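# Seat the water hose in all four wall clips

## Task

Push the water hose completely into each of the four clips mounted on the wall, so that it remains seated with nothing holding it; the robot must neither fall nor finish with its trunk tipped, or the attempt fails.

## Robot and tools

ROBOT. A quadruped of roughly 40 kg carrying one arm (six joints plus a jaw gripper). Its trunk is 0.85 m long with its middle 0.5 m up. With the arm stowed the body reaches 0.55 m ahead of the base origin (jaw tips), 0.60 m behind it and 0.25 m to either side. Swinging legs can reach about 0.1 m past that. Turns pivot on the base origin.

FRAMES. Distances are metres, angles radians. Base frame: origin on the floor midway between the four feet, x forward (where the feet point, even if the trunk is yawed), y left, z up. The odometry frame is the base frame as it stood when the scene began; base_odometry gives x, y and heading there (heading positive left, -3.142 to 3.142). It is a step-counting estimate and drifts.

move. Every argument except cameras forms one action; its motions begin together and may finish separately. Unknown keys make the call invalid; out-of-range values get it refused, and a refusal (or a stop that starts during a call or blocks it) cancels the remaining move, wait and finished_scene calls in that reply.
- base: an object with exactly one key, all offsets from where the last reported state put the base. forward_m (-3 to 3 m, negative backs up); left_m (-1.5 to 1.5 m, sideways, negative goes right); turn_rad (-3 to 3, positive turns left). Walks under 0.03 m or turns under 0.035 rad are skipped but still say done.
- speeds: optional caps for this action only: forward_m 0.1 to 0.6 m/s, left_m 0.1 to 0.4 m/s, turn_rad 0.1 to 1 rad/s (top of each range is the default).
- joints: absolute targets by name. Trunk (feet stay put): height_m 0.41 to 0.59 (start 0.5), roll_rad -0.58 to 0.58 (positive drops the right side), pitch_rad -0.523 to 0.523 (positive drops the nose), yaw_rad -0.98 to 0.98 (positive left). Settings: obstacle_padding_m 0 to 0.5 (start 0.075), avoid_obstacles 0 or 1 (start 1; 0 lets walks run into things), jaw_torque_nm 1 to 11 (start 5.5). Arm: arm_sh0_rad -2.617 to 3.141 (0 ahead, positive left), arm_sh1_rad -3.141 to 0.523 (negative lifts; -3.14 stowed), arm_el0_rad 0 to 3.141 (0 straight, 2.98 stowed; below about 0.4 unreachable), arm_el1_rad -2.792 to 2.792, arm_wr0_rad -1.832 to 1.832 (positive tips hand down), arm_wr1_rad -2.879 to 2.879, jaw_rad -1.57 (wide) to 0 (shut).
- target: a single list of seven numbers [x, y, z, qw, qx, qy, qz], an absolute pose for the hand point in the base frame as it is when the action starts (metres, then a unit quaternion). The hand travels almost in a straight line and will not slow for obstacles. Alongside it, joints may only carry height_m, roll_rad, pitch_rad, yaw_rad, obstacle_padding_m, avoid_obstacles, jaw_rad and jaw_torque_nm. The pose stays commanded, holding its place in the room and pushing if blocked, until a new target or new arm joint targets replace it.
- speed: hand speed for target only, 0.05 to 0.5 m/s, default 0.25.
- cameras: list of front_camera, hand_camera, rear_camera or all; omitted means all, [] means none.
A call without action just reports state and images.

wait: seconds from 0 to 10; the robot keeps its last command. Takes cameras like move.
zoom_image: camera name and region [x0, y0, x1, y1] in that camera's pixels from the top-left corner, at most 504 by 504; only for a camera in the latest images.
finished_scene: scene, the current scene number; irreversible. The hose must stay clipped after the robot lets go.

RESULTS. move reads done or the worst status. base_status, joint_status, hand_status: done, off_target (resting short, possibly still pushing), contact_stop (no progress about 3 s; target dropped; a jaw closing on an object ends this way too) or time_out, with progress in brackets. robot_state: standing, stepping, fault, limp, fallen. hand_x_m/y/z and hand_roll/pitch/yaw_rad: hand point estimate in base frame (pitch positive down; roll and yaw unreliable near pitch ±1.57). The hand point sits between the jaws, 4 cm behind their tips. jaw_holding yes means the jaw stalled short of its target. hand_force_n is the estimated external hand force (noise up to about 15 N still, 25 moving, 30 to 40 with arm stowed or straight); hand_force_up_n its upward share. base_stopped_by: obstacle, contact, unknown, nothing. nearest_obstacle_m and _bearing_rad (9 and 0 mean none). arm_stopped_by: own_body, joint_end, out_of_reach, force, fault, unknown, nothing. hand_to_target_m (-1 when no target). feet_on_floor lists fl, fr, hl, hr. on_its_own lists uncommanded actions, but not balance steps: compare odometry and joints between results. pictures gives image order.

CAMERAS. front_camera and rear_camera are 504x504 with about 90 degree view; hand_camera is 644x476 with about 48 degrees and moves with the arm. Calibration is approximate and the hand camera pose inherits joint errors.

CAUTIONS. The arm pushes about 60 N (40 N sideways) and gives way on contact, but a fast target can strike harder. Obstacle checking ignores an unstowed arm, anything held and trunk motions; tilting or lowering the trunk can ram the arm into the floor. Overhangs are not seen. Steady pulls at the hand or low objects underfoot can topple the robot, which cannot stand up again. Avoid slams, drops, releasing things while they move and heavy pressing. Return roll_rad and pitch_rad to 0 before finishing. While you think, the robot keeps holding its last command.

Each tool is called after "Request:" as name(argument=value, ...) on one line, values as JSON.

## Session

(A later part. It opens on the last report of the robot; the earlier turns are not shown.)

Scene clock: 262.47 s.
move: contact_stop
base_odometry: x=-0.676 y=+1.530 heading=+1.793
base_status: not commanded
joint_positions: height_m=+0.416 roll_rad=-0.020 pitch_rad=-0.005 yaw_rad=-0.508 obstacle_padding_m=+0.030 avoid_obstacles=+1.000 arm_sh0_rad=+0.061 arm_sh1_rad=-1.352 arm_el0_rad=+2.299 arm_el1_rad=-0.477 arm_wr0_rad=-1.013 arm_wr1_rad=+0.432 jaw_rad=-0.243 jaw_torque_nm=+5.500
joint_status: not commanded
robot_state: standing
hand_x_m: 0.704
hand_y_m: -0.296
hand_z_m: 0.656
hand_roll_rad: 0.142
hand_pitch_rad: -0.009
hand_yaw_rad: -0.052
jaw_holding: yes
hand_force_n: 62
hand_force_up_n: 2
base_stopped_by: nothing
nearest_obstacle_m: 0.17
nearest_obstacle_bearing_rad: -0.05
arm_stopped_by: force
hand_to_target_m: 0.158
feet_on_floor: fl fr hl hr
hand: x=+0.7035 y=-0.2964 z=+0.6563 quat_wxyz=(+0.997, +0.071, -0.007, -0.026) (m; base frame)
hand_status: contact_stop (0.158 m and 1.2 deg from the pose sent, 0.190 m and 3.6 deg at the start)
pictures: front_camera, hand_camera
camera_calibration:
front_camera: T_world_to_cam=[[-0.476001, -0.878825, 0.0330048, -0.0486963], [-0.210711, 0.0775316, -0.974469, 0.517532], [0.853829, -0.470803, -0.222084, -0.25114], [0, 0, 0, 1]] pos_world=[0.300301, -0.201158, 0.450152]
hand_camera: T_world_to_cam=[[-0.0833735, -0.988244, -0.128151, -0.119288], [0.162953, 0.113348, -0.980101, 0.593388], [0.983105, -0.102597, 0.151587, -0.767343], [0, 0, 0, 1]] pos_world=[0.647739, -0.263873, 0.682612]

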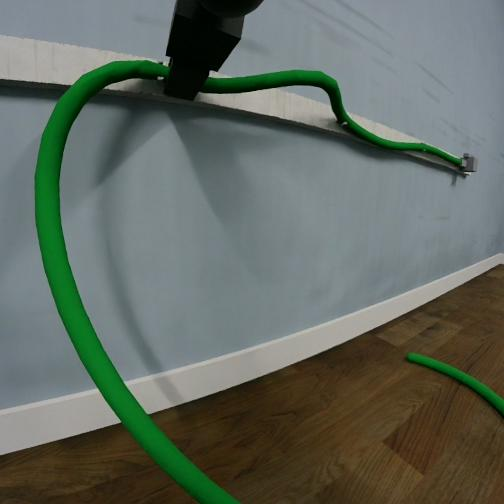

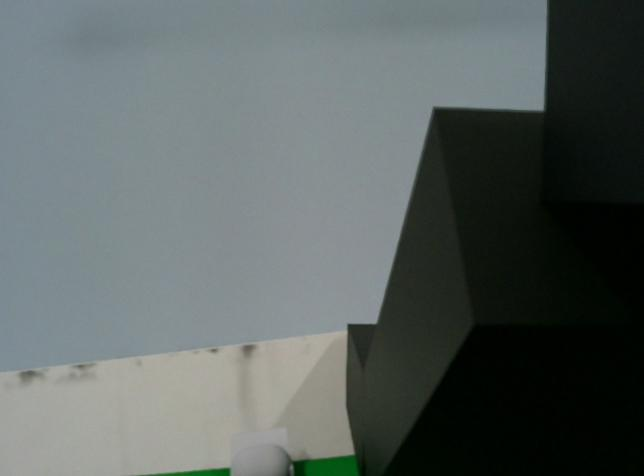

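Request:
move(target=[0.880, -0.312, 0.652, 0.9890, 0.0690, -0.0090, -0.130], speed=0.3, cameras=["hand_camera"])

Request:
zoom_image(camera="hand_camera", region=[80, 380, 380, 476])

Scene clock: 266.70 s.
move: contact_stop
base_odometry: x=-0.676 y=+1.530 heading=+1.793
base_status: not commanded
joint_positions: height_m=+0.416 roll_rad=-0.019 pitch_rad=-0.005 yaw_rad=-0.505 obstacle_padding_m=+0.030 avoid_obstacles=+1.000 arm_sh0_rad=+0.195 arm_sh1_rad=-1.406 arm_el0_rad=+2.356 arm_el1_rad=-0.064 arm_wr0_rad=-0.952 arm_wr1_rad=+0.178 jaw_rad=-0.243 jaw_torque_nm=+5.500
joint_status: not commanded
robot_state: standing
hand_x_m: 0.700
hand_y_m: -0.287
hand_z_m: 0.657
hand_roll_rad: 0.123
hand_pitch_rad: -0.003
hand_yaw_rad: -0.262
jaw_holding: yes
hand_force_n: 62
hand_force_up_n: 3
base_stopped_by: nothing
nearest_obstacle_m: 0.17
nearest_obstacle_bearing_rad: -0.05
arm_stopped_by: force
hand_to_target_m: 0.182
feet_on_floor: fl fr hl hr
hand: x=+0.7002 y=-0.2867 z=+0.6569 quat_wxyz=(+0.990, +0.061, -0.010, -0.131) (m; base frame)
hand_status: contact_stop (0.182 m and 1.0 deg from the pose sent, 0.177 m and 12.0 deg at the start)
pictures: hand_camera
camera_calibration:
hand_camera: T_world_to_cam=[[-0.289389, -0.95111, -0.107904, 0.0313856], [0.172451, 0.0590791, -0.983245, 0.573457], [0.941549, -0.303149, 0.146923, -0.788256], [0, 0, 0, 1]] pos_world=[0.652372, -0.242987, 0.683048]

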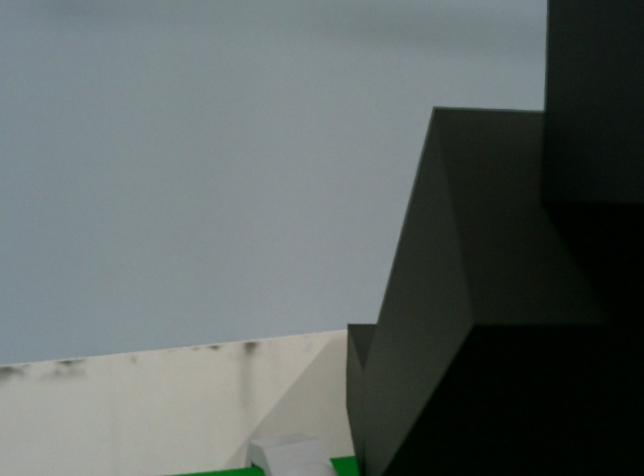

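Scaled by 1.680 from the camera's 644x476 image, which has a finer 1840x1360 frame.

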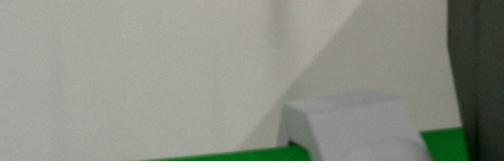

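Request:
move(target=[0.880, -0.312, 0.680, 0.9890, 0.0690, -0.0090, -0.130], speed=0.3, cameras=[])

Request:
move(target=[0.880, -0.312, 0.630, 0.9890, 0.0690, -0.0090, -0.130], speed=0.3, cameras=["hand_camera"])

Request:
zoom_image(camera="hand_camera", region=[80, 380, 380, 476])

Scene clock: 269.50 s.
move: contact_stop
base_odometry: x=-0.676 y=+1.530 heading=+1.793
base_status: not commanded
joint_positions: height_m=+0.416 roll_rad=-0.020 pitch_rad=-0.004 yaw_rad=-0.505 obstacle_padding_m=+0.030 avoid_obstacles=+1.000 arm_sh0_rad=+0.196 arm_sh1_rad=-1.410 arm_el0_rad=+2.357 arm_el1_rad=-0.059 arm_wr0_rad=-0.943 arm_wr1_rad=+0.176 jaw_rad=-0.243 jaw_torque_nm=+5.500
joint_status: not commanded
robot_state: standing
hand_x_m: 0.700
hand_y_m: -0.287
hand_z_m: 0.657
hand_roll_rad: 0.124
hand_pitch_rad: 0.002
hand_yaw_rad: -0.265
jaw_holding: yes
hand_force_n: 61
hand_force_up_n: 1
base_stopped_by: nothing
nearest_obstacle_m: 0.17
nearest_obstacle_bearing_rad: -0.05
arm_stopped_by: force
hand_to_target_m: 0.183
feet_on_floor: fl fr hl hr
hand: x=+0.7003 y=-0.2866 z=+0.6570 quat_wxyz=(+0.989, +0.061, -0.007, -0.132) (m; base frame)
hand_status: contact_stop (0.183 m and 0.9 deg from the pose sent, 0.183 m and 1.0 deg at the start)
pictures: none
No camera images: "cameras" was empty.

not run: a stop came earlier in this reply.

Scaled by 1.680 from the camera's 644x476 image, which has a finer 1840x1360 frame.

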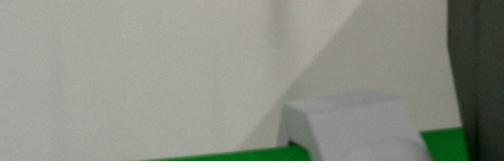

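Request:
zoom_image(camera="front_camera", region=[110, 30, 230, 130])

Request:
move(cameras=["front_camera"])

Request:
zoom_image(camera="front_camera", region=[110, 30, 230, 130])

This scene's latest camera images include none from front_camera. They are from: hand_camera. front_camera's image comes with the result of a call that names it in "cameras".

Scene clock: 269.73 s.
base_odometry: x=-0.676 y=+1.530 heading=+1.793
base_status: not commanded
joint_positions: height_m=+0.416 roll_rad=-0.020 pitch_rad=-0.004 yaw_rad=-0.505 obstacle_padding_m=+0.030 avoid_obstacles=+1.000 arm_sh0_rad=+0.196 arm_sh1_rad=-1.411 arm_el0_rad=+2.357 arm_el1_rad=-0.059 arm_wr0_rad=-0.942 arm_wr1_rad=+0.176 jaw_rad=-0.243 jaw_torque_nm=+5.500
joint_status: not commanded
robot_state: standing
hand_x_m: 0.700
hand_y_m: -0.287
hand_z_m: 0.657
hand_roll_rad: 0.124
hand_pitch_rad: 0.003
hand_yaw_rad: -0.265
jaw_holding: yes
hand_force_n: 62
hand_force_up_n: 0
base_stopped_by: nothing
nearest_obstacle_m: 0.17
nearest_obstacle_bearing_rad: -0.05
arm_stopped_by: force
hand_to_target_m: 0.183
feet_on_floor: fl fr hl hr
hand: x=+0.7003 y=-0.2865 z=+0.6571 quat_wxyz=(+0.989, +0.061, -0.007, -0.132) (m; base frame)
hand_status: contact_stop (0.183 m and 0.9 deg from the pose sent, 0.183 m and 1.0 deg at the start)
pictures: front_camera
camera_calibration:
front_camera: T_world_to_cam=[[-0.472976, -0.88048, 0.0323956, -0.050371], [-0.211042, 0.0775161, -0.974399, 0.518805], [0.855427, -0.467704, -0.222481, -0.254414], [0, 0, 0, 1]] pos_world=[0.303298, -0.203557, 0.450552]

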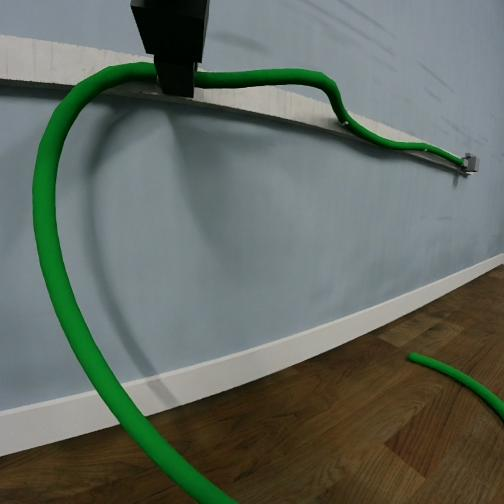

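Scaled by 4.200.

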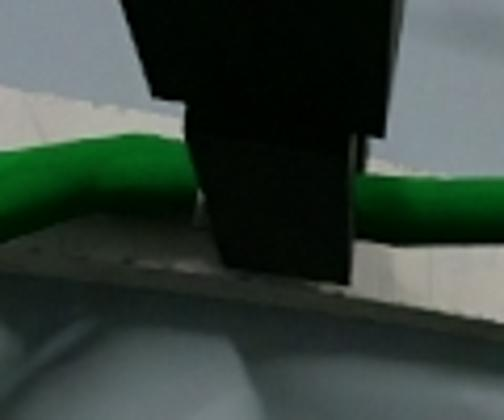

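Request:
move(target=[0.690, -0.302, 0.656, 0.9975, 0.0650, -0.0020, -0.030], speed=0.1, cameras=["hand_camera", "front_camera"])

Request:
zoom_image(camera="hand_camera", region=[80, 380, 380, 476])

Scene clock: 272.07 s.
move: off_target
base_odometry: x=-0.677 y=+1.530 heading=+1.794
base_status: not commanded
joint_positions: height_m=+0.419 roll_rad=-0.022 pitch_rad=-0.001 yaw_rad=-0.503 obstacle_padding_m=+0.030 avoid_obstacles=+1.000 arm_sh0_rad=+0.035 arm_sh1_rad=-1.383 arm_el0_rad=+2.331 arm_el1_rad=-0.522 arm_wr0_rad=-1.022 arm_wr1_rad=+0.407 jaw_rad=-0.243 jaw_torque_nm=+5.500
joint_status: not commanded
robot_state: standing
hand_x_m: 0.700
hand_y_m: -0.292
hand_z_m: 0.658
hand_roll_rad: 0.093
hand_pitch_rad: -0.002
hand_yaw_rad: -0.032
jaw_holding: yes
hand_force_n: 10
hand_force_up_n: 0
base_stopped_by: nothing
nearest_obstacle_m: 0.17
nearest_obstacle_bearing_rad: -0.05
arm_stopped_by: nothing
hand_to_target_m: 0.016
feet_on_floor: fl fr hl hr
hand: x=+0.7003 y=-0.2918 z=+0.6576 quat_wxyz=(+0.999, +0.046, -0.002, -0.016) (m; base frame)
hand_status: off_target (0.016 m and 2.7 deg from the pose sent, 0.019 m and 11.7 deg at the start)
pictures: front_camera, hand_camera
camera_calibration:
front_camera: T_world_to_cam=[[-0.470686, -0.881635, 0.0342751, -0.0444557], [-0.214814, 0.0768332, -0.973628, 0.521322], [0.855751, -0.465636, -0.225552, -0.255147], [0, 0, 0, 1]] pos_world=[0.309405, -0.198054, 0.451549]
hand_camera: T_world_to_cam=[[-0.0646656, -0.994734, -0.0795204, -0.161679], [0.152251, 0.0689196, -0.985936, 0.593072], [0.986224, -0.0758632, 0.146992, -0.755259], [0, 0, 0, 1]] pos_world=[0.644104, -0.258998, 0.682891]

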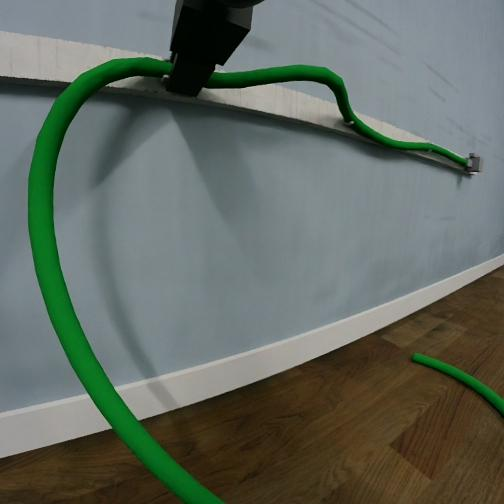

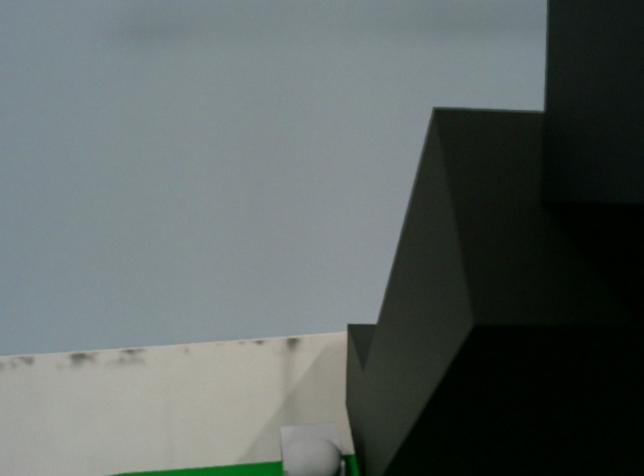

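Scaled by 1.680 from the camera's 644x476 image, which has a finer 1840x1360 frame.

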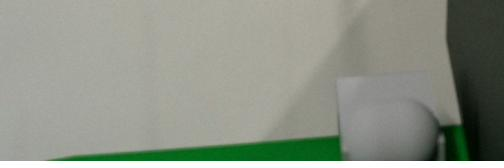

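Request:
move(target=[0.670, -0.306, 0.656, 0.9975, 0.0650, -0.0020, -0.020], speed=0.1, cameras=["hand_camera", "front_camera"])

Request:
zoom_image(camera="hand_camera", region=[80, 380, 380, 476])

Scene clock: 275.50 s.
move: contact_stop
base_odometry: x=-0.677 y=+1.530 heading=+1.794
base_status: not commanded
joint_positions: height_m=+0.419 roll_rad=-0.022 pitch_rad=-0.001 yaw_rad=-0.501 obstacle_padding_m=+0.030 avoid_obstacles=+1.000 arm_sh0_rad=+0.018 arm_sh1_rad=-1.376 arm_el0_rad=+2.327 arm_el1_rad=-0.558 arm_wr0_rad=-1.038 arm_wr1_rad=+0.427 jaw_rad=-0.243 jaw_torque_nm=+5.500
joint_status: not commanded
robot_state: standing
hand_x_m: 0.699
hand_y_m: -0.293
hand_z_m: 0.657
hand_roll_rad: 0.095
hand_pitch_rad: -0.005
hand_yaw_rad: -0.014
jaw_holding: yes
hand_force_n: 19
hand_force_up_n: 0
base_stopped_by: nothing
nearest_obstacle_m: 0.17
nearest_obstacle_bearing_rad: -0.05
arm_stopped_by: unknown
hand_to_target_m: 0.032
feet_on_floor: fl fr hl hr
hand: x=+0.6995 y=-0.2926 z=+0.6572 quat_wxyz=(+0.999, +0.048, -0.003, -0.007) (m; base frame)
hand_status: contact_stop (0.032 m and 2.5 deg from the pose sent, 0.033 m and 2.2 deg at the start)
pictures: front_camera, hand_camera
camera_calibration:
front_camera: T_world_to_cam=[[-0.469424, -0.882298, 0.0345049, -0.043491], [-0.215032, 0.0763308, -0.97362, 0.521542], [0.856389, -0.46446, -0.225554, -0.254641], [0, 0, 0, 1]] pos_world=[0.309804, -0.196452, 0.451849]
hand_camera: T_world_to_cam=[[-0.0458013, -0.99556, -0.0822394, -0.174204], [0.154075, 0.0743004, -0.985262, 0.592802], [0.986997, -0.0577973, 0.149988, -0.751707], [0, 0, 0, 1]] pos_world=[0.642618, -0.260923, 0.682485]

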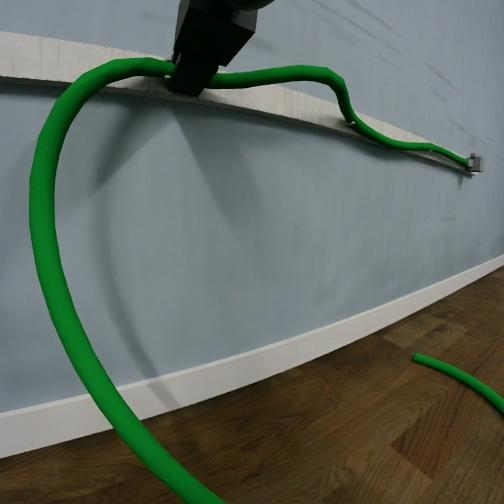

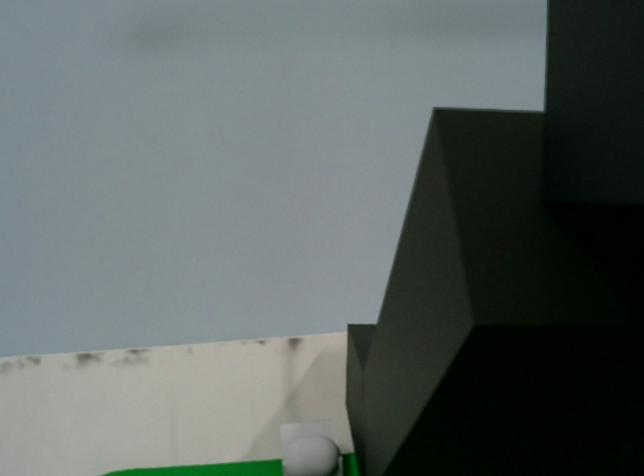

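Scaled by 1.680 from the camera's 644x476 image, which has a finer 1840x1360 frame.

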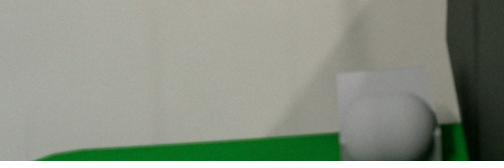

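Request:
move(target=[0.860, -0.300, 0.655, 0.9940, 0.0650, -0.0050, -0.080], speed=0.25, cameras=["hand_camera"])

Request:
zoom_image(camera="hand_camera", region=[80, 380, 380, 476])

Scene clock: 278.97 s.
move: contact_stop
base_odometry: x=-0.676 y=+1.530 heading=+1.792
base_status: not commanded
joint_positions: height_m=+0.416 roll_rad=-0.020 pitch_rad=-0.005 yaw_rad=-0.512 obstacle_padding_m=+0.030 avoid_obstacles=+1.000 arm_sh0_rad=+0.148 arm_sh1_rad=-1.401 arm_el0_rad=+2.342 arm_el1_rad=-0.267 arm_wr0_rad=-0.954 arm_wr1_rad=+0.248 jaw_rad=-0.243 jaw_torque_nm=+5.500
joint_status: not commanded
robot_state: standing
hand_x_m: 0.701
hand_y_m: -0.286
hand_z_m: 0.658
hand_roll_rad: 0.073
hand_pitch_rad: 0.004
hand_yaw_rad: -0.152
jaw_holding: yes
hand_force_n: 63
hand_force_up_n: 2
base_stopped_by: nothing
nearest_obstacle_m: 0.17
nearest_obstacle_bearing_rad: -0.05
arm_stopped_by: force
hand_to_target_m: 0.160
feet_on_floor: fl fr hl hr
hand: x=+0.7013 y=-0.2861 z=+0.6581 quat_wxyz=(+0.996, +0.037, -0.001, -0.076) (m; base frame)
hand_status: contact_stop (0.160 m and 3.3 deg from the pose sent, 0.161 m and 8.7 deg at the start)
pictures: hand_camera
camera_calibration:
hand_camera: T_world_to_cam=[[-0.183204, -0.981316, -0.0587737, -0.0827663], [0.150839, 0.0310178, -0.988072, 0.584754], [0.971434, -0.189884, 0.142338, -0.774983], [0, 0, 0, 1]] pos_world=[0.649478, -0.246515, 0.683224]

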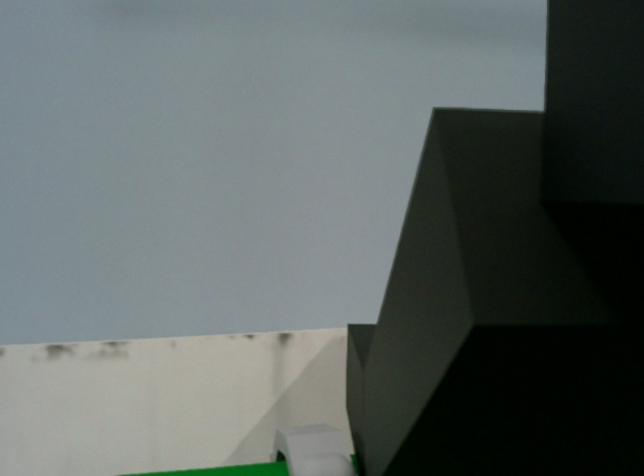

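Scaled by 1.680 from the camera's 644x476 image, which has a finer 1840x1360 frame.

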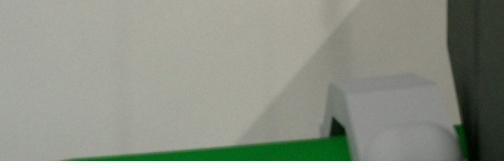

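Request:
move(target=[0.698, -0.288, 0.655, 0.9965, 0.0370, -0.0010, -0.0760], joints={"jaw_rad": -0.6}, speed=0.1, cameras=["hand_camera"])

Request:
zoom_image(camera="hand_camera", region=[180, 300, 480, 476])

Scene clock: 280.43 s.
move: done
base_odometry: x=-0.676 y=+1.530 heading=+1.792
base_status: not commanded
joint_positions: height_m=+0.418 roll_rad=-0.019 pitch_rad=-0.002 yaw_rad=-0.504 obstacle_padding_m=+0.030 avoid_obstacles=+1.000 arm_sh0_rad=+0.136 arm_sh1_rad=-1.403 arm_el0_rad=+2.355 arm_el1_rad=-0.265 arm_wr0_rad=-0.951 arm_wr1_rad=+0.232 jaw_rad=-0.603 jaw_torque_nm=+5.500
joint_status: all done
robot_state: standing
hand_x_m: 0.703
hand_y_m: -0.284
hand_z_m: 0.653
hand_roll_rad: 0.062
hand_pitch_rad: 0.018
hand_yaw_rad: -0.157
jaw_holding: no
hand_force_n: 5
hand_force_up_n: -4
base_stopped_by: nothing
nearest_obstacle_m: 0.17
nearest_obstacle_bearing_rad: -0.05
arm_stopped_by: nothing
hand_to_target_m: 0.007
feet_on_floor: fl fr hl hr
hand: x=+0.7032 y=-0.2843 z=+0.6532 quat_wxyz=(+0.996, +0.032, +0.007, -0.079) (m; base frame)
hand_status: done (0.007 m and 1.1 deg from the pose sent, 0.005 m and 0.1 deg at the start)
pictures: hand_camera
camera_calibration:
hand_camera: T_world_to_cam=[[-0.189276, -0.980779, -0.0474114, -0.0838871], [0.134878, 0.0218577, -0.990621, 0.589774], [0.972616, -0.193895, 0.128148, -0.768507], [0, 0, 0, 1]] pos_world=[0.652037, -0.244176, 0.678749]

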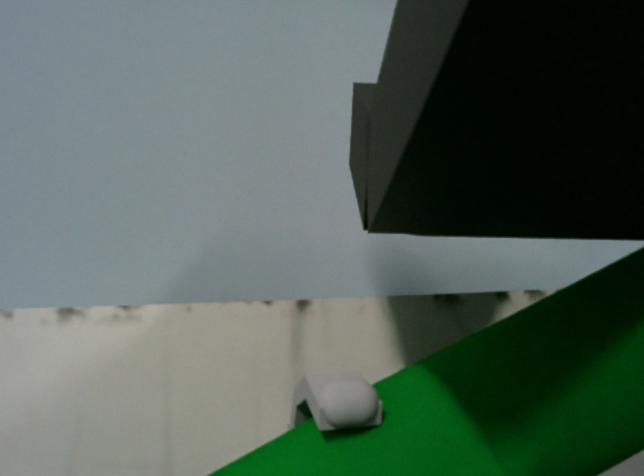

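Scaled by 1.680 from the camera's 644x476 image, which has a finer 1840x1360 frame.

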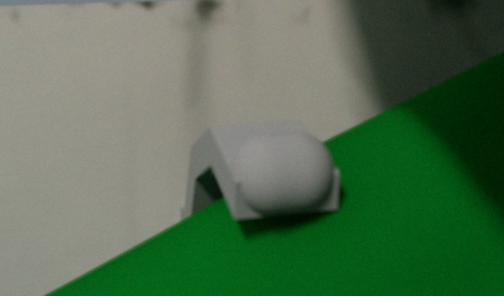

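Request:
move(target=[0.595, -0.292, 0.645, 0.9990, 0.0300, -0.0000, -0.0300], speed=0.2, cameras=["hand_camera", "front_camera"])

Request:
zoom_image(camera="hand_camera", region=[180, 300, 480, 476])

Scene clock: 282.20 s.
move: done
base_odometry: x=-0.677 y=+1.531 heading=+1.792
base_status: not commanded
joint_positions: height_m=+0.418 roll_rad=-0.018 pitch_rad=-0.002 yaw_rad=-0.502 obstacle_padding_m=+0.030 avoid_obstacles=+1.000 arm_sh0_rad=-0.132 arm_sh1_rad=-1.589 arm_el0_rad=+2.607 arm_el1_rad=-0.663 arm_wr0_rad=-1.111 arm_wr1_rad=+0.403 jaw_rad=-0.600 jaw_torque_nm=+5.500
joint_status: not commanded
robot_state: standing
hand_x_m: 0.604
hand_y_m: -0.293
hand_z_m: 0.642
hand_roll_rad: 0.057
hand_pitch_rad: 0.009
hand_yaw_rad: -0.055
jaw_holding: no
hand_force_n: 4
hand_force_up_n: -1
base_stopped_by: nothing
nearest_obstacle_m: 0.17
nearest_obstacle_bearing_rad: -0.05
arm_stopped_by: nothing
hand_to_target_m: 0.010
feet_on_floor: fl fr hl hr
hand: x=+0.6039 y=-0.2927 z=+0.6421 quat_wxyz=(+0.999, +0.028, +0.004, -0.028) (m; base frame)
hand_status: done (0.010 m and 0.6 deg from the pose sent, 0.109 m and 5.7 deg at the start)
pictures: front_camera, hand_camera
camera_calibration:
front_camera: T_world_to_cam=[[-0.470059, -0.882107, 0.0305257, -0.0373588], [-0.211958, 0.0792409, -0.974061, 0.522881], [0.856807, -0.464336, -0.224218, -0.261819], [0, 0, 0, 1]] pos_world=[0.317596, -0.19596, 0.451754]
hand_camera: T_world_to_cam=[[-0.0872883, -0.995223, -0.043717, -0.179433], [0.140767, 0.0311216, -0.989553, 0.591041], [0.986187, -0.0925304, 0.137379, -0.65676], [0, 0, 0, 1]] pos_world=[0.548826, -0.25774, 0.667248]

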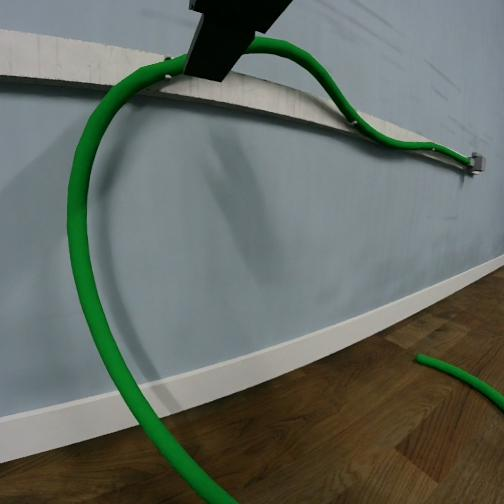

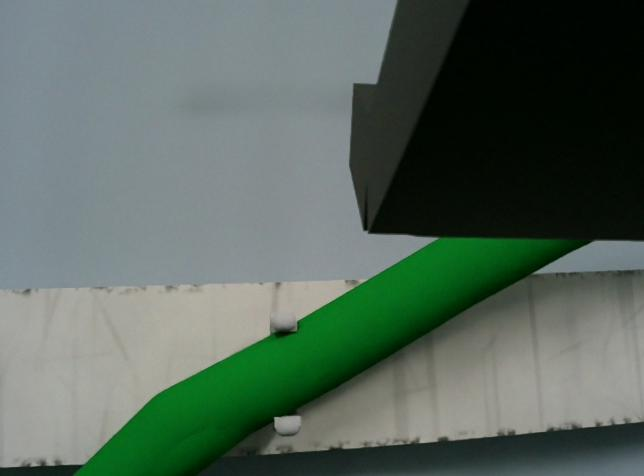

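Scaled by 1.680 from the camera's 644x476 image, which has a finer 1840x1360 frame.

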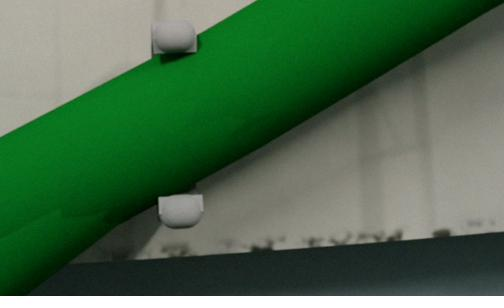

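Request:
zoom_image(camera="front_camera", region=[40, 60, 240, 260])

Request:
zoom_image(camera="front_camera", region=[40, 240, 240, 440])

Scaled by 2.520.

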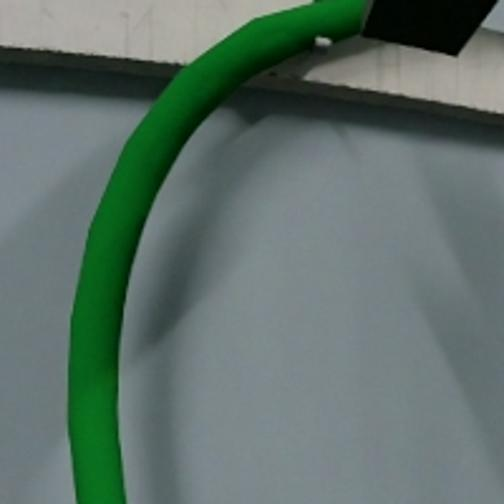

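Scaled by 2.520.

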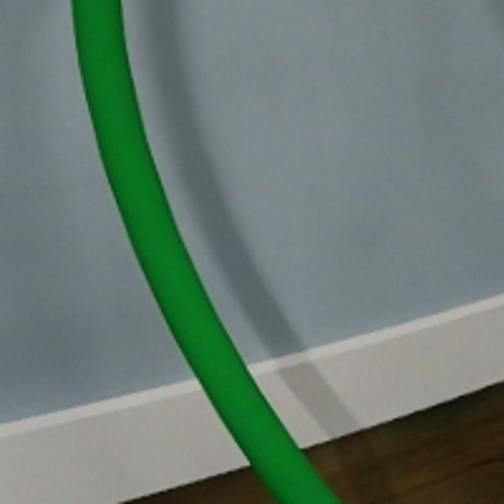

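Request:
move(base={"forward_m": -0.2}, joints={"height_m": 0.5, "yaw_rad": 0.0, "arm_sh0_rad": -0.2, "arm_sh1_rad": -1.9, "arm_el0_rad": 2.6, "arm_el1_rad": 0, "arm_wr0_rad": -0.3, "arm_wr1_rad": -1.0}, cameras=["front_camera"])

Scene clock: 286.80 s.
move: done
base_odometry: x=-0.631 y=+1.340 heading=+1.791
base_status: done
joint_positions: height_m=+0.498 roll_rad=-0.002 pitch_rad=+0.004 yaw_rad=+0.009 obstacle_padding_m=+0.030 avoid_obstacles=+1.000 arm_sh0_rad=-0.197 arm_sh1_rad=-1.896 arm_el0_rad=+2.601 arm_el1_rad=-0.006 arm_wr0_rad=-0.306 arm_wr1_rad=-0.991 jaw_rad=-0.600 jaw_torque_nm=+5.500
joint_status: all done
robot_state: standing
hand_x_m: 0.647
hand_y_m: -0.070
hand_z_m: 0.726
hand_roll_rad: -0.995
hand_pitch_rad: 0.399
hand_yaw_rad: -0.190
jaw_holding: no
hand_force_n: 2
hand_force_up_n: -1
base_stopped_by: nothing
nearest_obstacle_m: 0.19
nearest_obstacle_bearing_rad: -0.29
arm_stopped_by: nothing
hand_to_target_m: -1.000
feet_on_floor: fl fr hl hr
hand: x=+0.6467 y=-0.0696 z=+0.7258 quat_wxyz=(+0.866, -0.449, +0.218, +0.013) (m; base frame)
hand_status: not commanded
pictures: front_camera
camera_calibration:
front_camera: T_world_to_cam=[[0.0213775, -0.999669, 0.0143263, -0.00429391], [-0.23002, -0.018863, -0.973003, 0.599809], [0.972951, 0.0175051, -0.230347, -0.239662], [0, 0, 0, 1]] pos_world=[0.371239, 0.011217, 0.528472]

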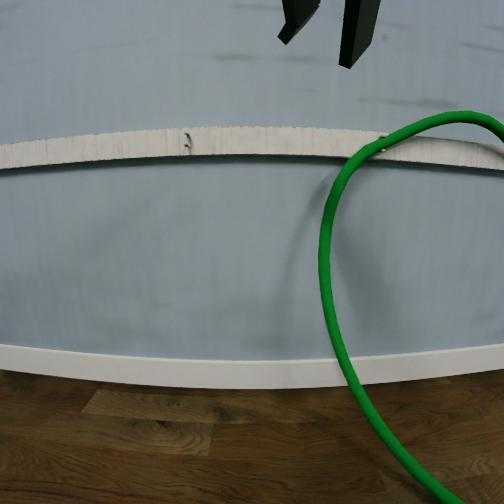

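Request:
move(target=[0.736, -0.148, 0.335, 0.679, -0.7132, 0.12, 0.1261], speed=0.3, cameras=["front_camera", "hand_camera"])

Scene clock: 290.20 s.
move: done
base_odometry: x=-0.632 y=+1.339 heading=+1.791
base_status: not commanded
joint_positions: height_m=+0.497 roll_rad=-0.004 pitch_rad=+0.003 yaw_rad=+0.010 obstacle_padding_m=+0.030 avoid_obstacles=+1.000 arm_sh0_rad=-0.463 arm_sh1_rad=-0.390 arm_el0_rad=+1.962 arm_el1_rad=-0.456 arm_wr0_rad=-1.216 arm_wr1_rad=-1.612 jaw_rad=-0.600 jaw_torque_nm=+5.500
joint_status: not commanded
robot_state: standing
hand_x_m: 0.732
hand_y_m: -0.147
hand_z_m: 0.342
hand_roll_rad: -1.617
hand_pitch_rad: 0.357
hand_yaw_rad: -0.003
jaw_holding: no
hand_force_n: 5
hand_force_up_n: 2
base_stopped_by: nothing
nearest_obstacle_m: 0.19
nearest_obstacle_bearing_rad: -0.29
arm_stopped_by: nothing
hand_to_target_m: 0.009
feet_on_floor: fl fr hl hr
hand: x=+0.7320 y=-0.1466 z=+0.3415 quat_wxyz=(+0.680, -0.711, +0.124, +0.127) (m; base frame)
hand_status: done (0.009 m and 0.5 deg from the pose sent, 0.408 m and 41.1 deg at the start)
pictures: front_camera, hand_camera
camera_calibration:
front_camera: T_world_to_cam=[[0.0222957, -0.99962, 0.0161848, 0.00955164], [-0.229134, -0.0208672, -0.973171, 0.593879], [0.973139, 0.0179891, -0.229513, -0.215766], [0, 0, 0, 1]] pos_world=[0.345836, 0.025822, 0.52827]
hand_camera: T_world_to_cam=[[0.31596, 0.0577082, 0.947016, -0.515621], [0.166083, -0.986101, 0.00467848, -0.231966], [0.934123, 0.155805, -0.321152, -0.49762], [0, 0, 0, 1]] pos_world=[0.66628, -0.121454, 0.329575]

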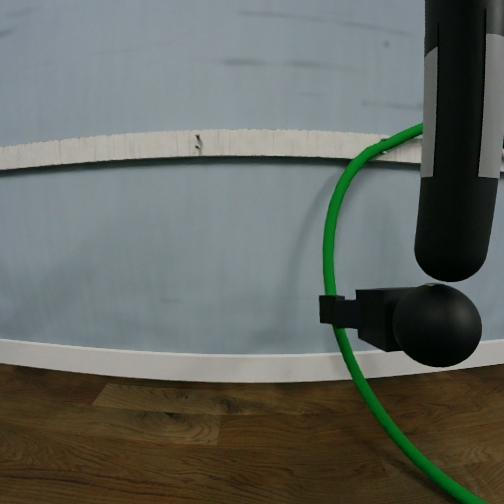

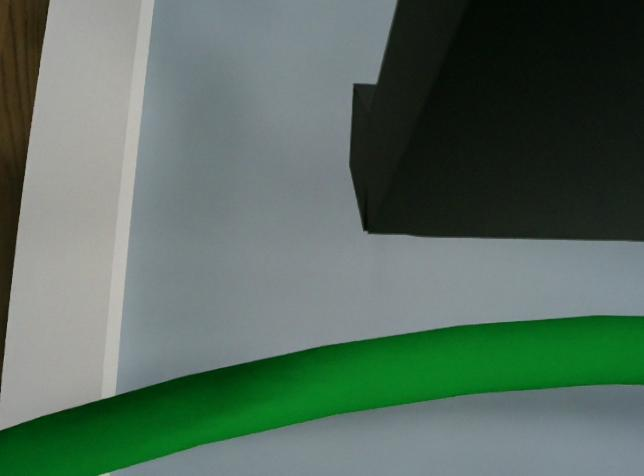

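Request:
move(target=[0.854, -0.149, 0.304, 0.6247, -0.7602, 0.1126, 0.1373], speed=0.12, cameras=["front_camera", "hand_camera"])

Scene clock: 292.47 s.
move: done
base_odometry: x=-0.631 y=+1.339 heading=+1.791
base_status: not commanded
joint_positions: height_m=+0.497 roll_rad=-0.005 pitch_rad=+0.003 yaw_rad=+0.012 obstacle_padding_m=+0.030 avoid_obstacles=+1.000 arm_sh0_rad=-0.362 arm_sh1_rad=-0.193 arm_el0_rad=+1.515 arm_el1_rad=-0.407 arm_wr0_rad=-0.978 arm_wr1_rad=-1.663 jaw_rad=-0.600 jaw_torque_nm=+5.500
joint_status: not commanded
robot_state: standing
hand_x_m: 0.847
hand_y_m: -0.149
hand_z_m: 0.309
hand_roll_rad: -1.772
hand_pitch_rad: 0.361
hand_yaw_rad: 0.002
jaw_holding: no
hand_force_n: 7
hand_force_up_n: 4
base_stopped_by: nothing
nearest_obstacle_m: 0.19
nearest_obstacle_bearing_rad: -0.29
arm_stopped_by: nothing
hand_to_target_m: 0.009
feet_on_floor: fl fr hl hr
hand: x=+0.8466 y=-0.1488 z=+0.3087 quat_wxyz=(+0.622, -0.762, +0.113, +0.140) (m; base frame)
hand_status: done (0.009 m and 0.5 deg from the pose sent, 0.128 m and 8.6 deg at the start)
pictures: front_camera, hand_camera
camera_calibration:
front_camera: T_world_to_cam=[[0.0240841, -0.99956, 0.0173249, 0.00936886], [-0.228571, -0.0223766, -0.97327, 0.591872], [0.973229, 0.0194804, -0.22901, -0.206193], [0, 0, 0, 1]] pos_world=[0.335732, 0.0266255, 0.528669]
hand_camera: T_world_to_cam=[[0.311935, 0.214278, 0.925625, -0.487169], [0.224996, -0.963184, 0.147149, -0.3432], [0.923078, 0.162361, -0.348662, -0.596209], [0, 0, 0, 1]] pos_world=[0.779531, -0.129374, 0.293562]

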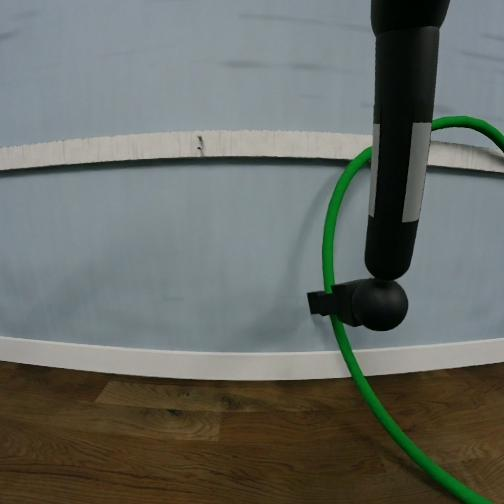

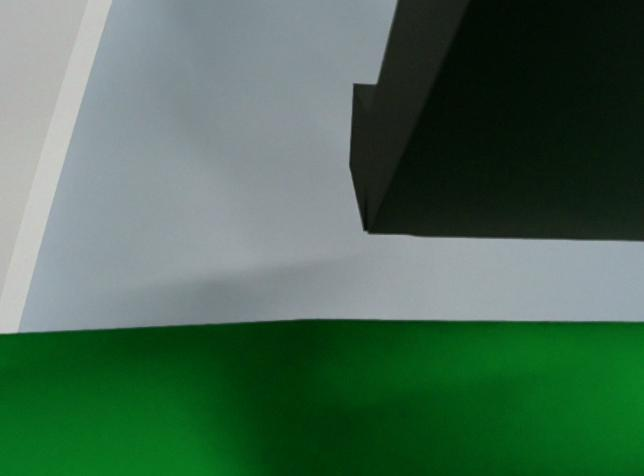

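Request:
move(joints={"jaw_rad": 0}, cameras=["hand_camera", "front_camera"])

Scene clock: 296.73 s.
move: contact_stop
base_odometry: x=-0.631 y=+1.338 heading=+1.791
base_status: not commanded
joint_positions: height_m=+0.497 roll_rad=-0.004 pitch_rad=+0.003 yaw_rad=+0.013 obstacle_padding_m=+0.030 avoid_obstacles=+1.000 arm_sh0_rad=-0.357 arm_sh1_rad=-0.188 arm_el0_rad=+1.502 arm_el1_rad=-0.406 arm_wr0_rad=-0.968 arm_wr1_rad=-1.661 jaw_rad=-0.232 jaw_torque_nm=+5.500
joint_status: jaw_rad contact_stop (moved +0.368 of +0.600)
robot_state: standing
hand_x_m: 0.850
hand_y_m: -0.147
hand_z_m: 0.307
hand_roll_rad: -1.773
hand_pitch_rad: 0.364
hand_yaw_rad: 0.005
jaw_holding: yes
hand_force_n: 5
hand_force_up_n: 3
base_stopped_by: nothing
nearest_obstacle_m: 0.19
nearest_obstacle_bearing_rad: -0.29
arm_stopped_by: nothing
hand_to_target_m: 0.007
feet_on_floor: fl fr hl hr
hand: x=+0.8497 y=-0.1466 z=+0.3075 quat_wxyz=(+0.621, -0.762, +0.113, +0.142) (m; base frame)
hand_status: not commanded
pictures: front_camera, hand_camera
camera_calibration:
front_camera: T_world_to_cam=[[0.0249673, -0.999542, 0.0171177, 0.00909871], [-0.228858, -0.0223832, -0.973202, 0.59177], [0.97314, 0.0203807, -0.229312, -0.205343], [0, 0, 0, 1]] pos_world=[0.335032, 0.0265253, 0.528669]
hand_camera: T_world_to_cam=[[0.314119, 0.215536, 0.924594, -0.488728], [0.228594, -0.962407, 0.146689, -0.344345], [0.921452, 0.165279, -0.351581, -0.597085], [0, 0, 0, 1]] pos_world=[0.782419, -0.127376, 0.292463]

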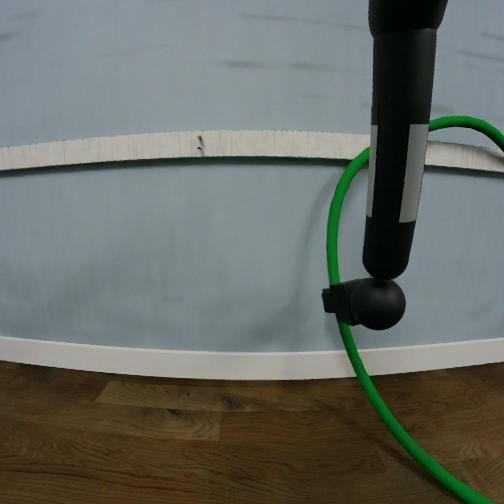

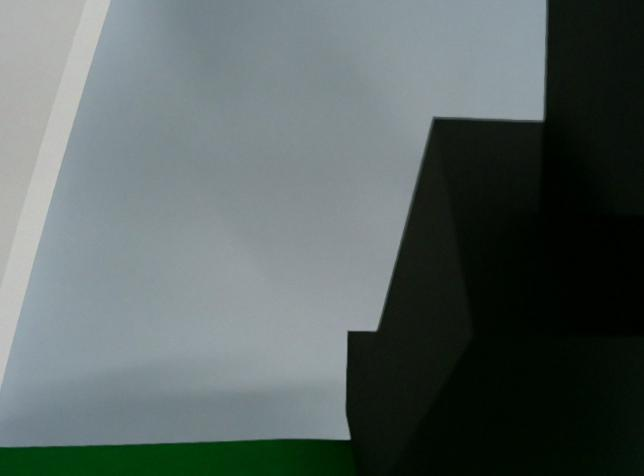

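Request:
move(target=[0.785, 0.095, 0.65, 0.9985, 0.05, 0.0012, 0.022], speed=0.25, cameras=["hand_camera", "front_camera"])

Scene clock: 302.53 s.
move: contact_stop
base_odometry: x=-0.629 y=+1.340 heading=+1.791
base_status: not commanded
joint_positions: height_m=+0.497 roll_rad=-0.003 pitch_rad=+0.001 yaw_rad=+0.009 obstacle_padding_m=+0.030 avoid_obstacles=+1.000 arm_sh0_rad=+0.248 arm_sh1_rad=-1.074 arm_el0_rad=+2.209 arm_el1_rad=+0.155 arm_wr0_rad=-1.153 arm_wr1_rad=-0.014 jaw_rad=-0.232 jaw_torque_nm=+5.500
joint_status: not commanded
robot_state: standing
hand_x_m: 0.783
hand_y_m: 0.118
hand_z_m: 0.652
hand_roll_rad: 0.051
hand_pitch_rad: -0.015
hand_yaw_rad: 0.111
jaw_holding: yes
hand_force_n: 15
hand_force_up_n: -4
base_stopped_by: nothing
nearest_obstacle_m: 0.19
nearest_obstacle_bearing_rad: -0.29
arm_stopped_by: unknown
hand_to_target_m: 0.021
feet_on_floor: fl fr hl hr
hand: x=+0.7834 y=+0.1176 z=+0.6523 quat_wxyz=(+0.998, +0.026, -0.006, +0.056) (m; base frame)
hand_status: contact_stop (0.021 m and 4.8 deg from the pose sent, 0.424 m and 108.3 deg at the start)
pictures: front_camera, hand_camera
camera_calibration:
front_camera: T_world_to_cam=[[0.0212098, -0.999659, 0.0152447, -0.0206203], [-0.22669, -0.0196595, -0.973768, 0.594166], [0.973736, 0.0171977, -0.22703, -0.218131], [0, 0, 0, 1]] pos_world=[0.34753, -0.00518086, 0.529372]
hand_camera: T_world_to_cam=[[0.0788446, -0.996212, -0.0366646, 0.10998], [0.159306, 0.0488975, -0.986018, 0.544388], [0.984076, 0.0719013, 0.162558, -0.83066], [0, 0, 0, 1]] pos_world=[0.722036, 0.14267, 0.675838]

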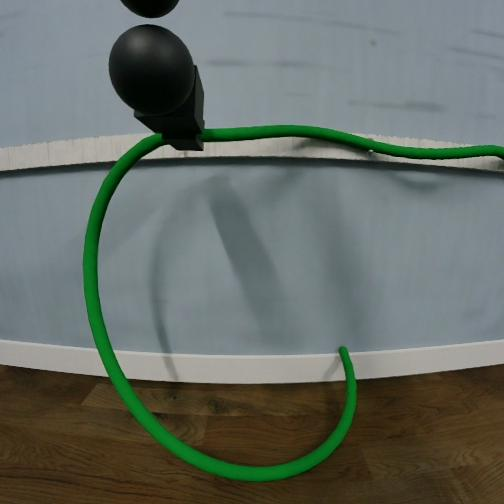

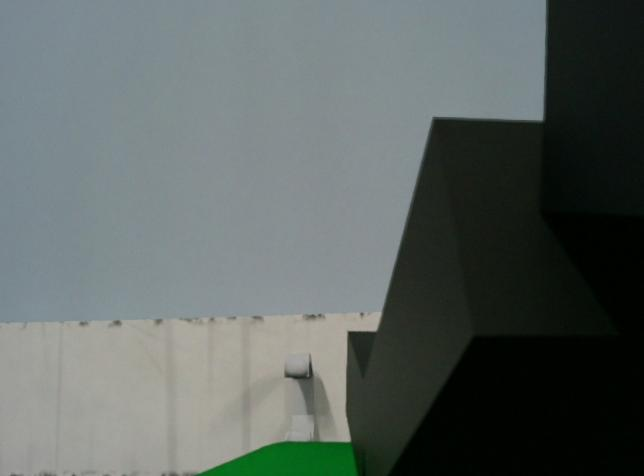

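Request:
zoom_image(camera="hand_camera", region=[180, 300, 420, 476])

Request:
zoom_image(camera="front_camera", region=[60, 80, 260, 220])

Scaled by 2.100 from the camera's 644x476 image, which has a finer 1840x1360 frame.

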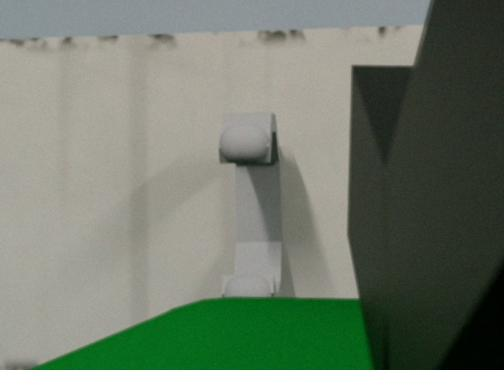

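Scaled by 2.520.

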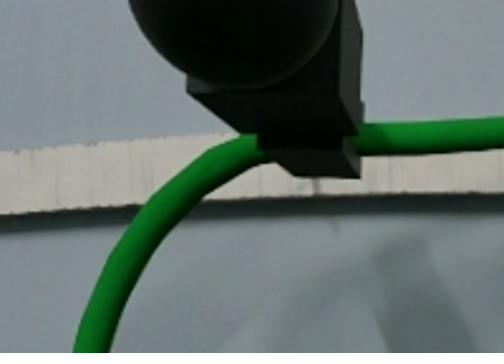

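Request:
move(target=[0.81, 0.106, 0.651, 0.9956, 0.0848, -0.0034, -0.0399], speed=0.2, cameras=["hand_camera"])

Request:
zoom_image(camera="hand_camera", region=[180, 300, 420, 476])

Scene clock: 306.73 s.
move: contact_stop
base_odometry: x=-0.629 y=+1.340 heading=+1.791
base_status: not commanded
joint_positions: height_m=+0.498 roll_rad=-0.002 pitch_rad=+0.003 yaw_rad=+0.008 obstacle_padding_m=+0.030 avoid_obstacles=+1.000 arm_sh0_rad=+0.316 arm_sh1_rad=-1.045 arm_el0_rad=+2.137 arm_el1_rad=+0.388 arm_wr0_rad=-1.121 arm_wr1_rad=-0.029 jaw_rad=-0.231 jaw_torque_nm=+5.500
joint_status: not commanded
robot_state: standing
hand_x_m: 0.800
hand_y_m: 0.120
hand_z_m: 0.653
hand_roll_rad: 0.147
hand_pitch_rad: 0.003
hand_yaw_rad: -0.029
jaw_holding: yes
hand_force_n: 12
hand_force_up_n: -3
base_stopped_by: nothing
nearest_obstacle_m: 0.19
nearest_obstacle_bearing_rad: -0.29
arm_stopped_by: unknown
hand_to_target_m: 0.017
feet_on_floor: fl fr hl hr
hand: x=+0.8001 y=+0.1197 z=+0.6527 quat_wxyz=(+0.997, +0.073, +0.001, -0.014) (m; base frame)
hand_status: contact_stop (0.017 m and 3.2 deg from the pose sent, 0.029 m and 12.9 deg at the start)
pictures: hand_camera
camera_calibration:
hand_camera: T_world_to_cam=[[-0.0615612, -0.989599, -0.130014, 0.282906], [0.149176, 0.119675, -0.981542, 0.538721], [0.986892, -0.0798198, 0.140257, -0.816774], [0, 0, 0, 1]] pos_world=[0.74312, 0.150298, 0.680117]

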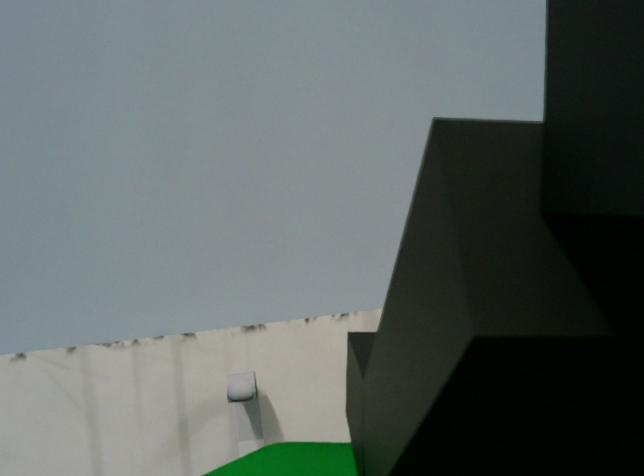

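Scaled by 2.100 from the camera's 644x476 image, which has a finer 1840x1360 frame.

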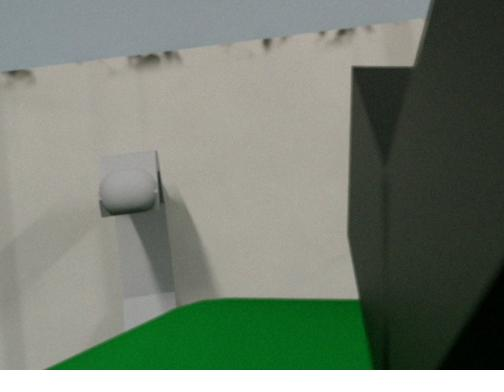

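Request:
move(target=[0.865, 0.117, 0.651, 0.9956, 0.0848, -0.0034, -0.0399], speed=0.2, cameras=["hand_camera"])

Request:
zoom_image(camera="hand_camera", region=[180, 300, 420, 476])

Scene clock: 310.97 s.
move: contact_stop
base_odometry: x=-0.629 y=+1.340 heading=+1.791
base_status: not commanded
joint_positions: height_m=+0.498 roll_rad=-0.002 pitch_rad=+0.003 yaw_rad=+0.006 obstacle_padding_m=+0.030 avoid_obstacles=+1.000 arm_sh0_rad=+0.307 arm_sh1_rad=-0.916 arm_el0_rad=+1.921 arm_el1_rad=+0.395 arm_wr0_rad=-1.035 arm_wr1_rad=-0.064 jaw_rad=-0.231 jaw_torque_nm=+5.500
joint_status: not commanded
robot_state: standing
hand_x_m: 0.855
hand_y_m: 0.133
hand_z_m: 0.651
hand_roll_rad: 0.146
hand_pitch_rad: 0.007
hand_yaw_rad: -0.028
jaw_holding: yes
hand_force_n: 14
hand_force_up_n: -3
base_stopped_by: nothing
nearest_obstacle_m: 0.19
nearest_obstacle_bearing_rad: -0.29
arm_stopped_by: unknown
hand_to_target_m: 0.019
feet_on_floor: fl fr hl hr
hand: x=+0.8555 y=+0.1332 z=+0.6513 quat_wxyz=(+0.997, +0.073, +0.002, -0.014) (m; base frame)
hand_status: contact_stop (0.019 m and 3.3 deg from the pose sent, 0.065 m and 3.2 deg at the start)
pictures: hand_camera
camera_calibration:
hand_camera: T_world_to_cam=[[-0.062093, -0.989715, -0.128874, 0.299182], [0.145419, 0.118774, -0.982215, 0.531043], [0.98742, -0.0797294, 0.136549, -0.868306], [0, 0, 0, 1]] pos_world=[0.798735, 0.163801, 0.678721]

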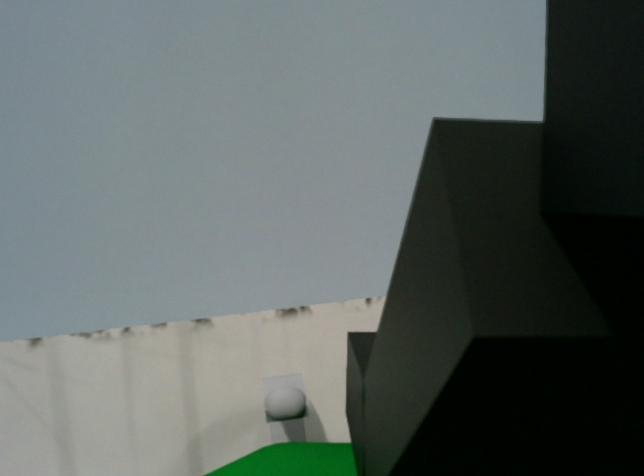

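Scaled by 2.100 from the camera's 644x476 image, which has a finer 1840x1360 frame.

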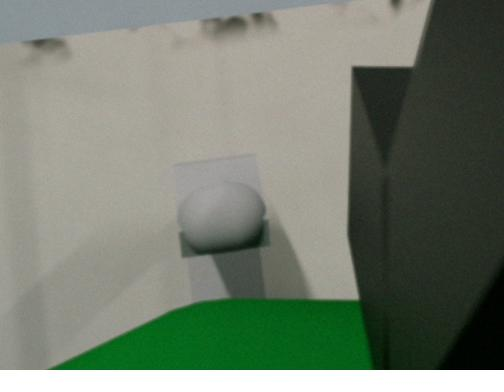

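Request:
move(target=[1.04, 0.117, 0.656, 0.9914, 0.0845, -0.0085, -0.0995], speed=0.25, cameras=["hand_camera"])

Request:
zoom_image(camera="hand_camera", region=[180, 300, 420, 476])

Scene clock: 315.37 s.
move: contact_stop
base_odometry: x=-0.629 y=+1.339 heading=+1.792
base_status: not commanded
joint_positions: height_m=+0.496 roll_rad=-0.002 pitch_rad=+0.000 yaw_rad=+0.008 obstacle_padding_m=+0.030 avoid_obstacles=+1.000 arm_sh0_rad=+0.334 arm_sh1_rad=-0.833 arm_el0_rad=+1.743 arm_el1_rad=+0.641 arm_wr0_rad=-0.979 arm_wr1_rad=-0.218 jaw_rad=-0.235 jaw_torque_nm=+5.500
joint_status: not commanded
robot_state: standing
hand_x_m: 0.885
hand_y_m: 0.131
hand_z_m: 0.657
hand_roll_rad: 0.161
hand_pitch_rad: 0.031
hand_yaw_rad: -0.181
jaw_holding: yes
hand_force_n: 62
hand_force_up_n: 1
base_stopped_by: nothing
nearest_obstacle_m: 0.19
nearest_obstacle_bearing_rad: -0.29
arm_stopped_by: force
hand_to_target_m: 0.156
feet_on_floor: fl fr hl hr
hand: x=+0.8852 y=+0.1308 z=+0.6569 quat_wxyz=(+0.992, +0.081, +0.008, -0.091) (m; base frame)
hand_status: contact_stop (0.156 m and 2.1 deg from the pose sent, 0.185 m and 9.9 deg at the start)
pictures: hand_camera
camera_calibration:
hand_camera: T_world_to_cam=[[-0.215633, -0.966117, -0.141847, 0.440545], [0.142297, 0.112624, -0.983396, 0.536867], [0.966051, -0.232237, 0.11319, -0.844341], [0, 0, 0, 1]] pos_world=[0.834278, 0.169067, 0.686014]

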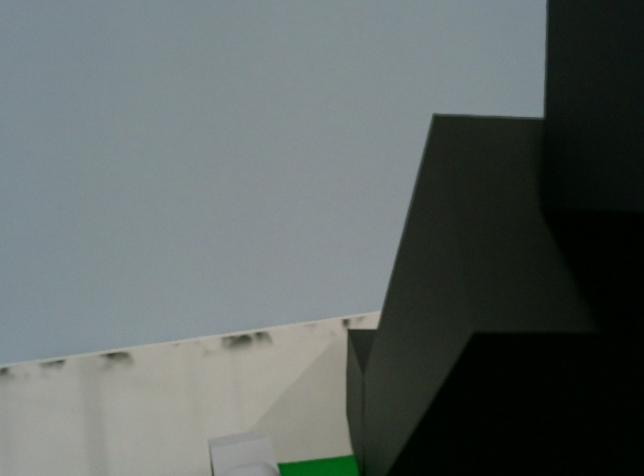

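Scaled by 2.100 from the camera's 644x476 image, which has a finer 1840x1360 frame.

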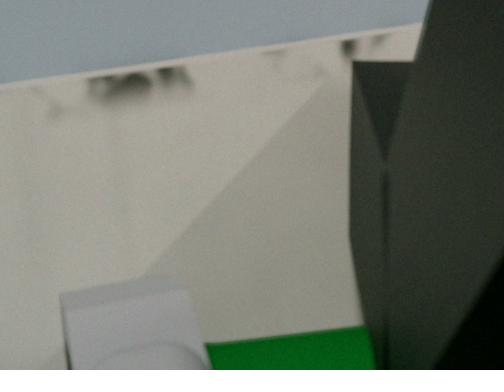

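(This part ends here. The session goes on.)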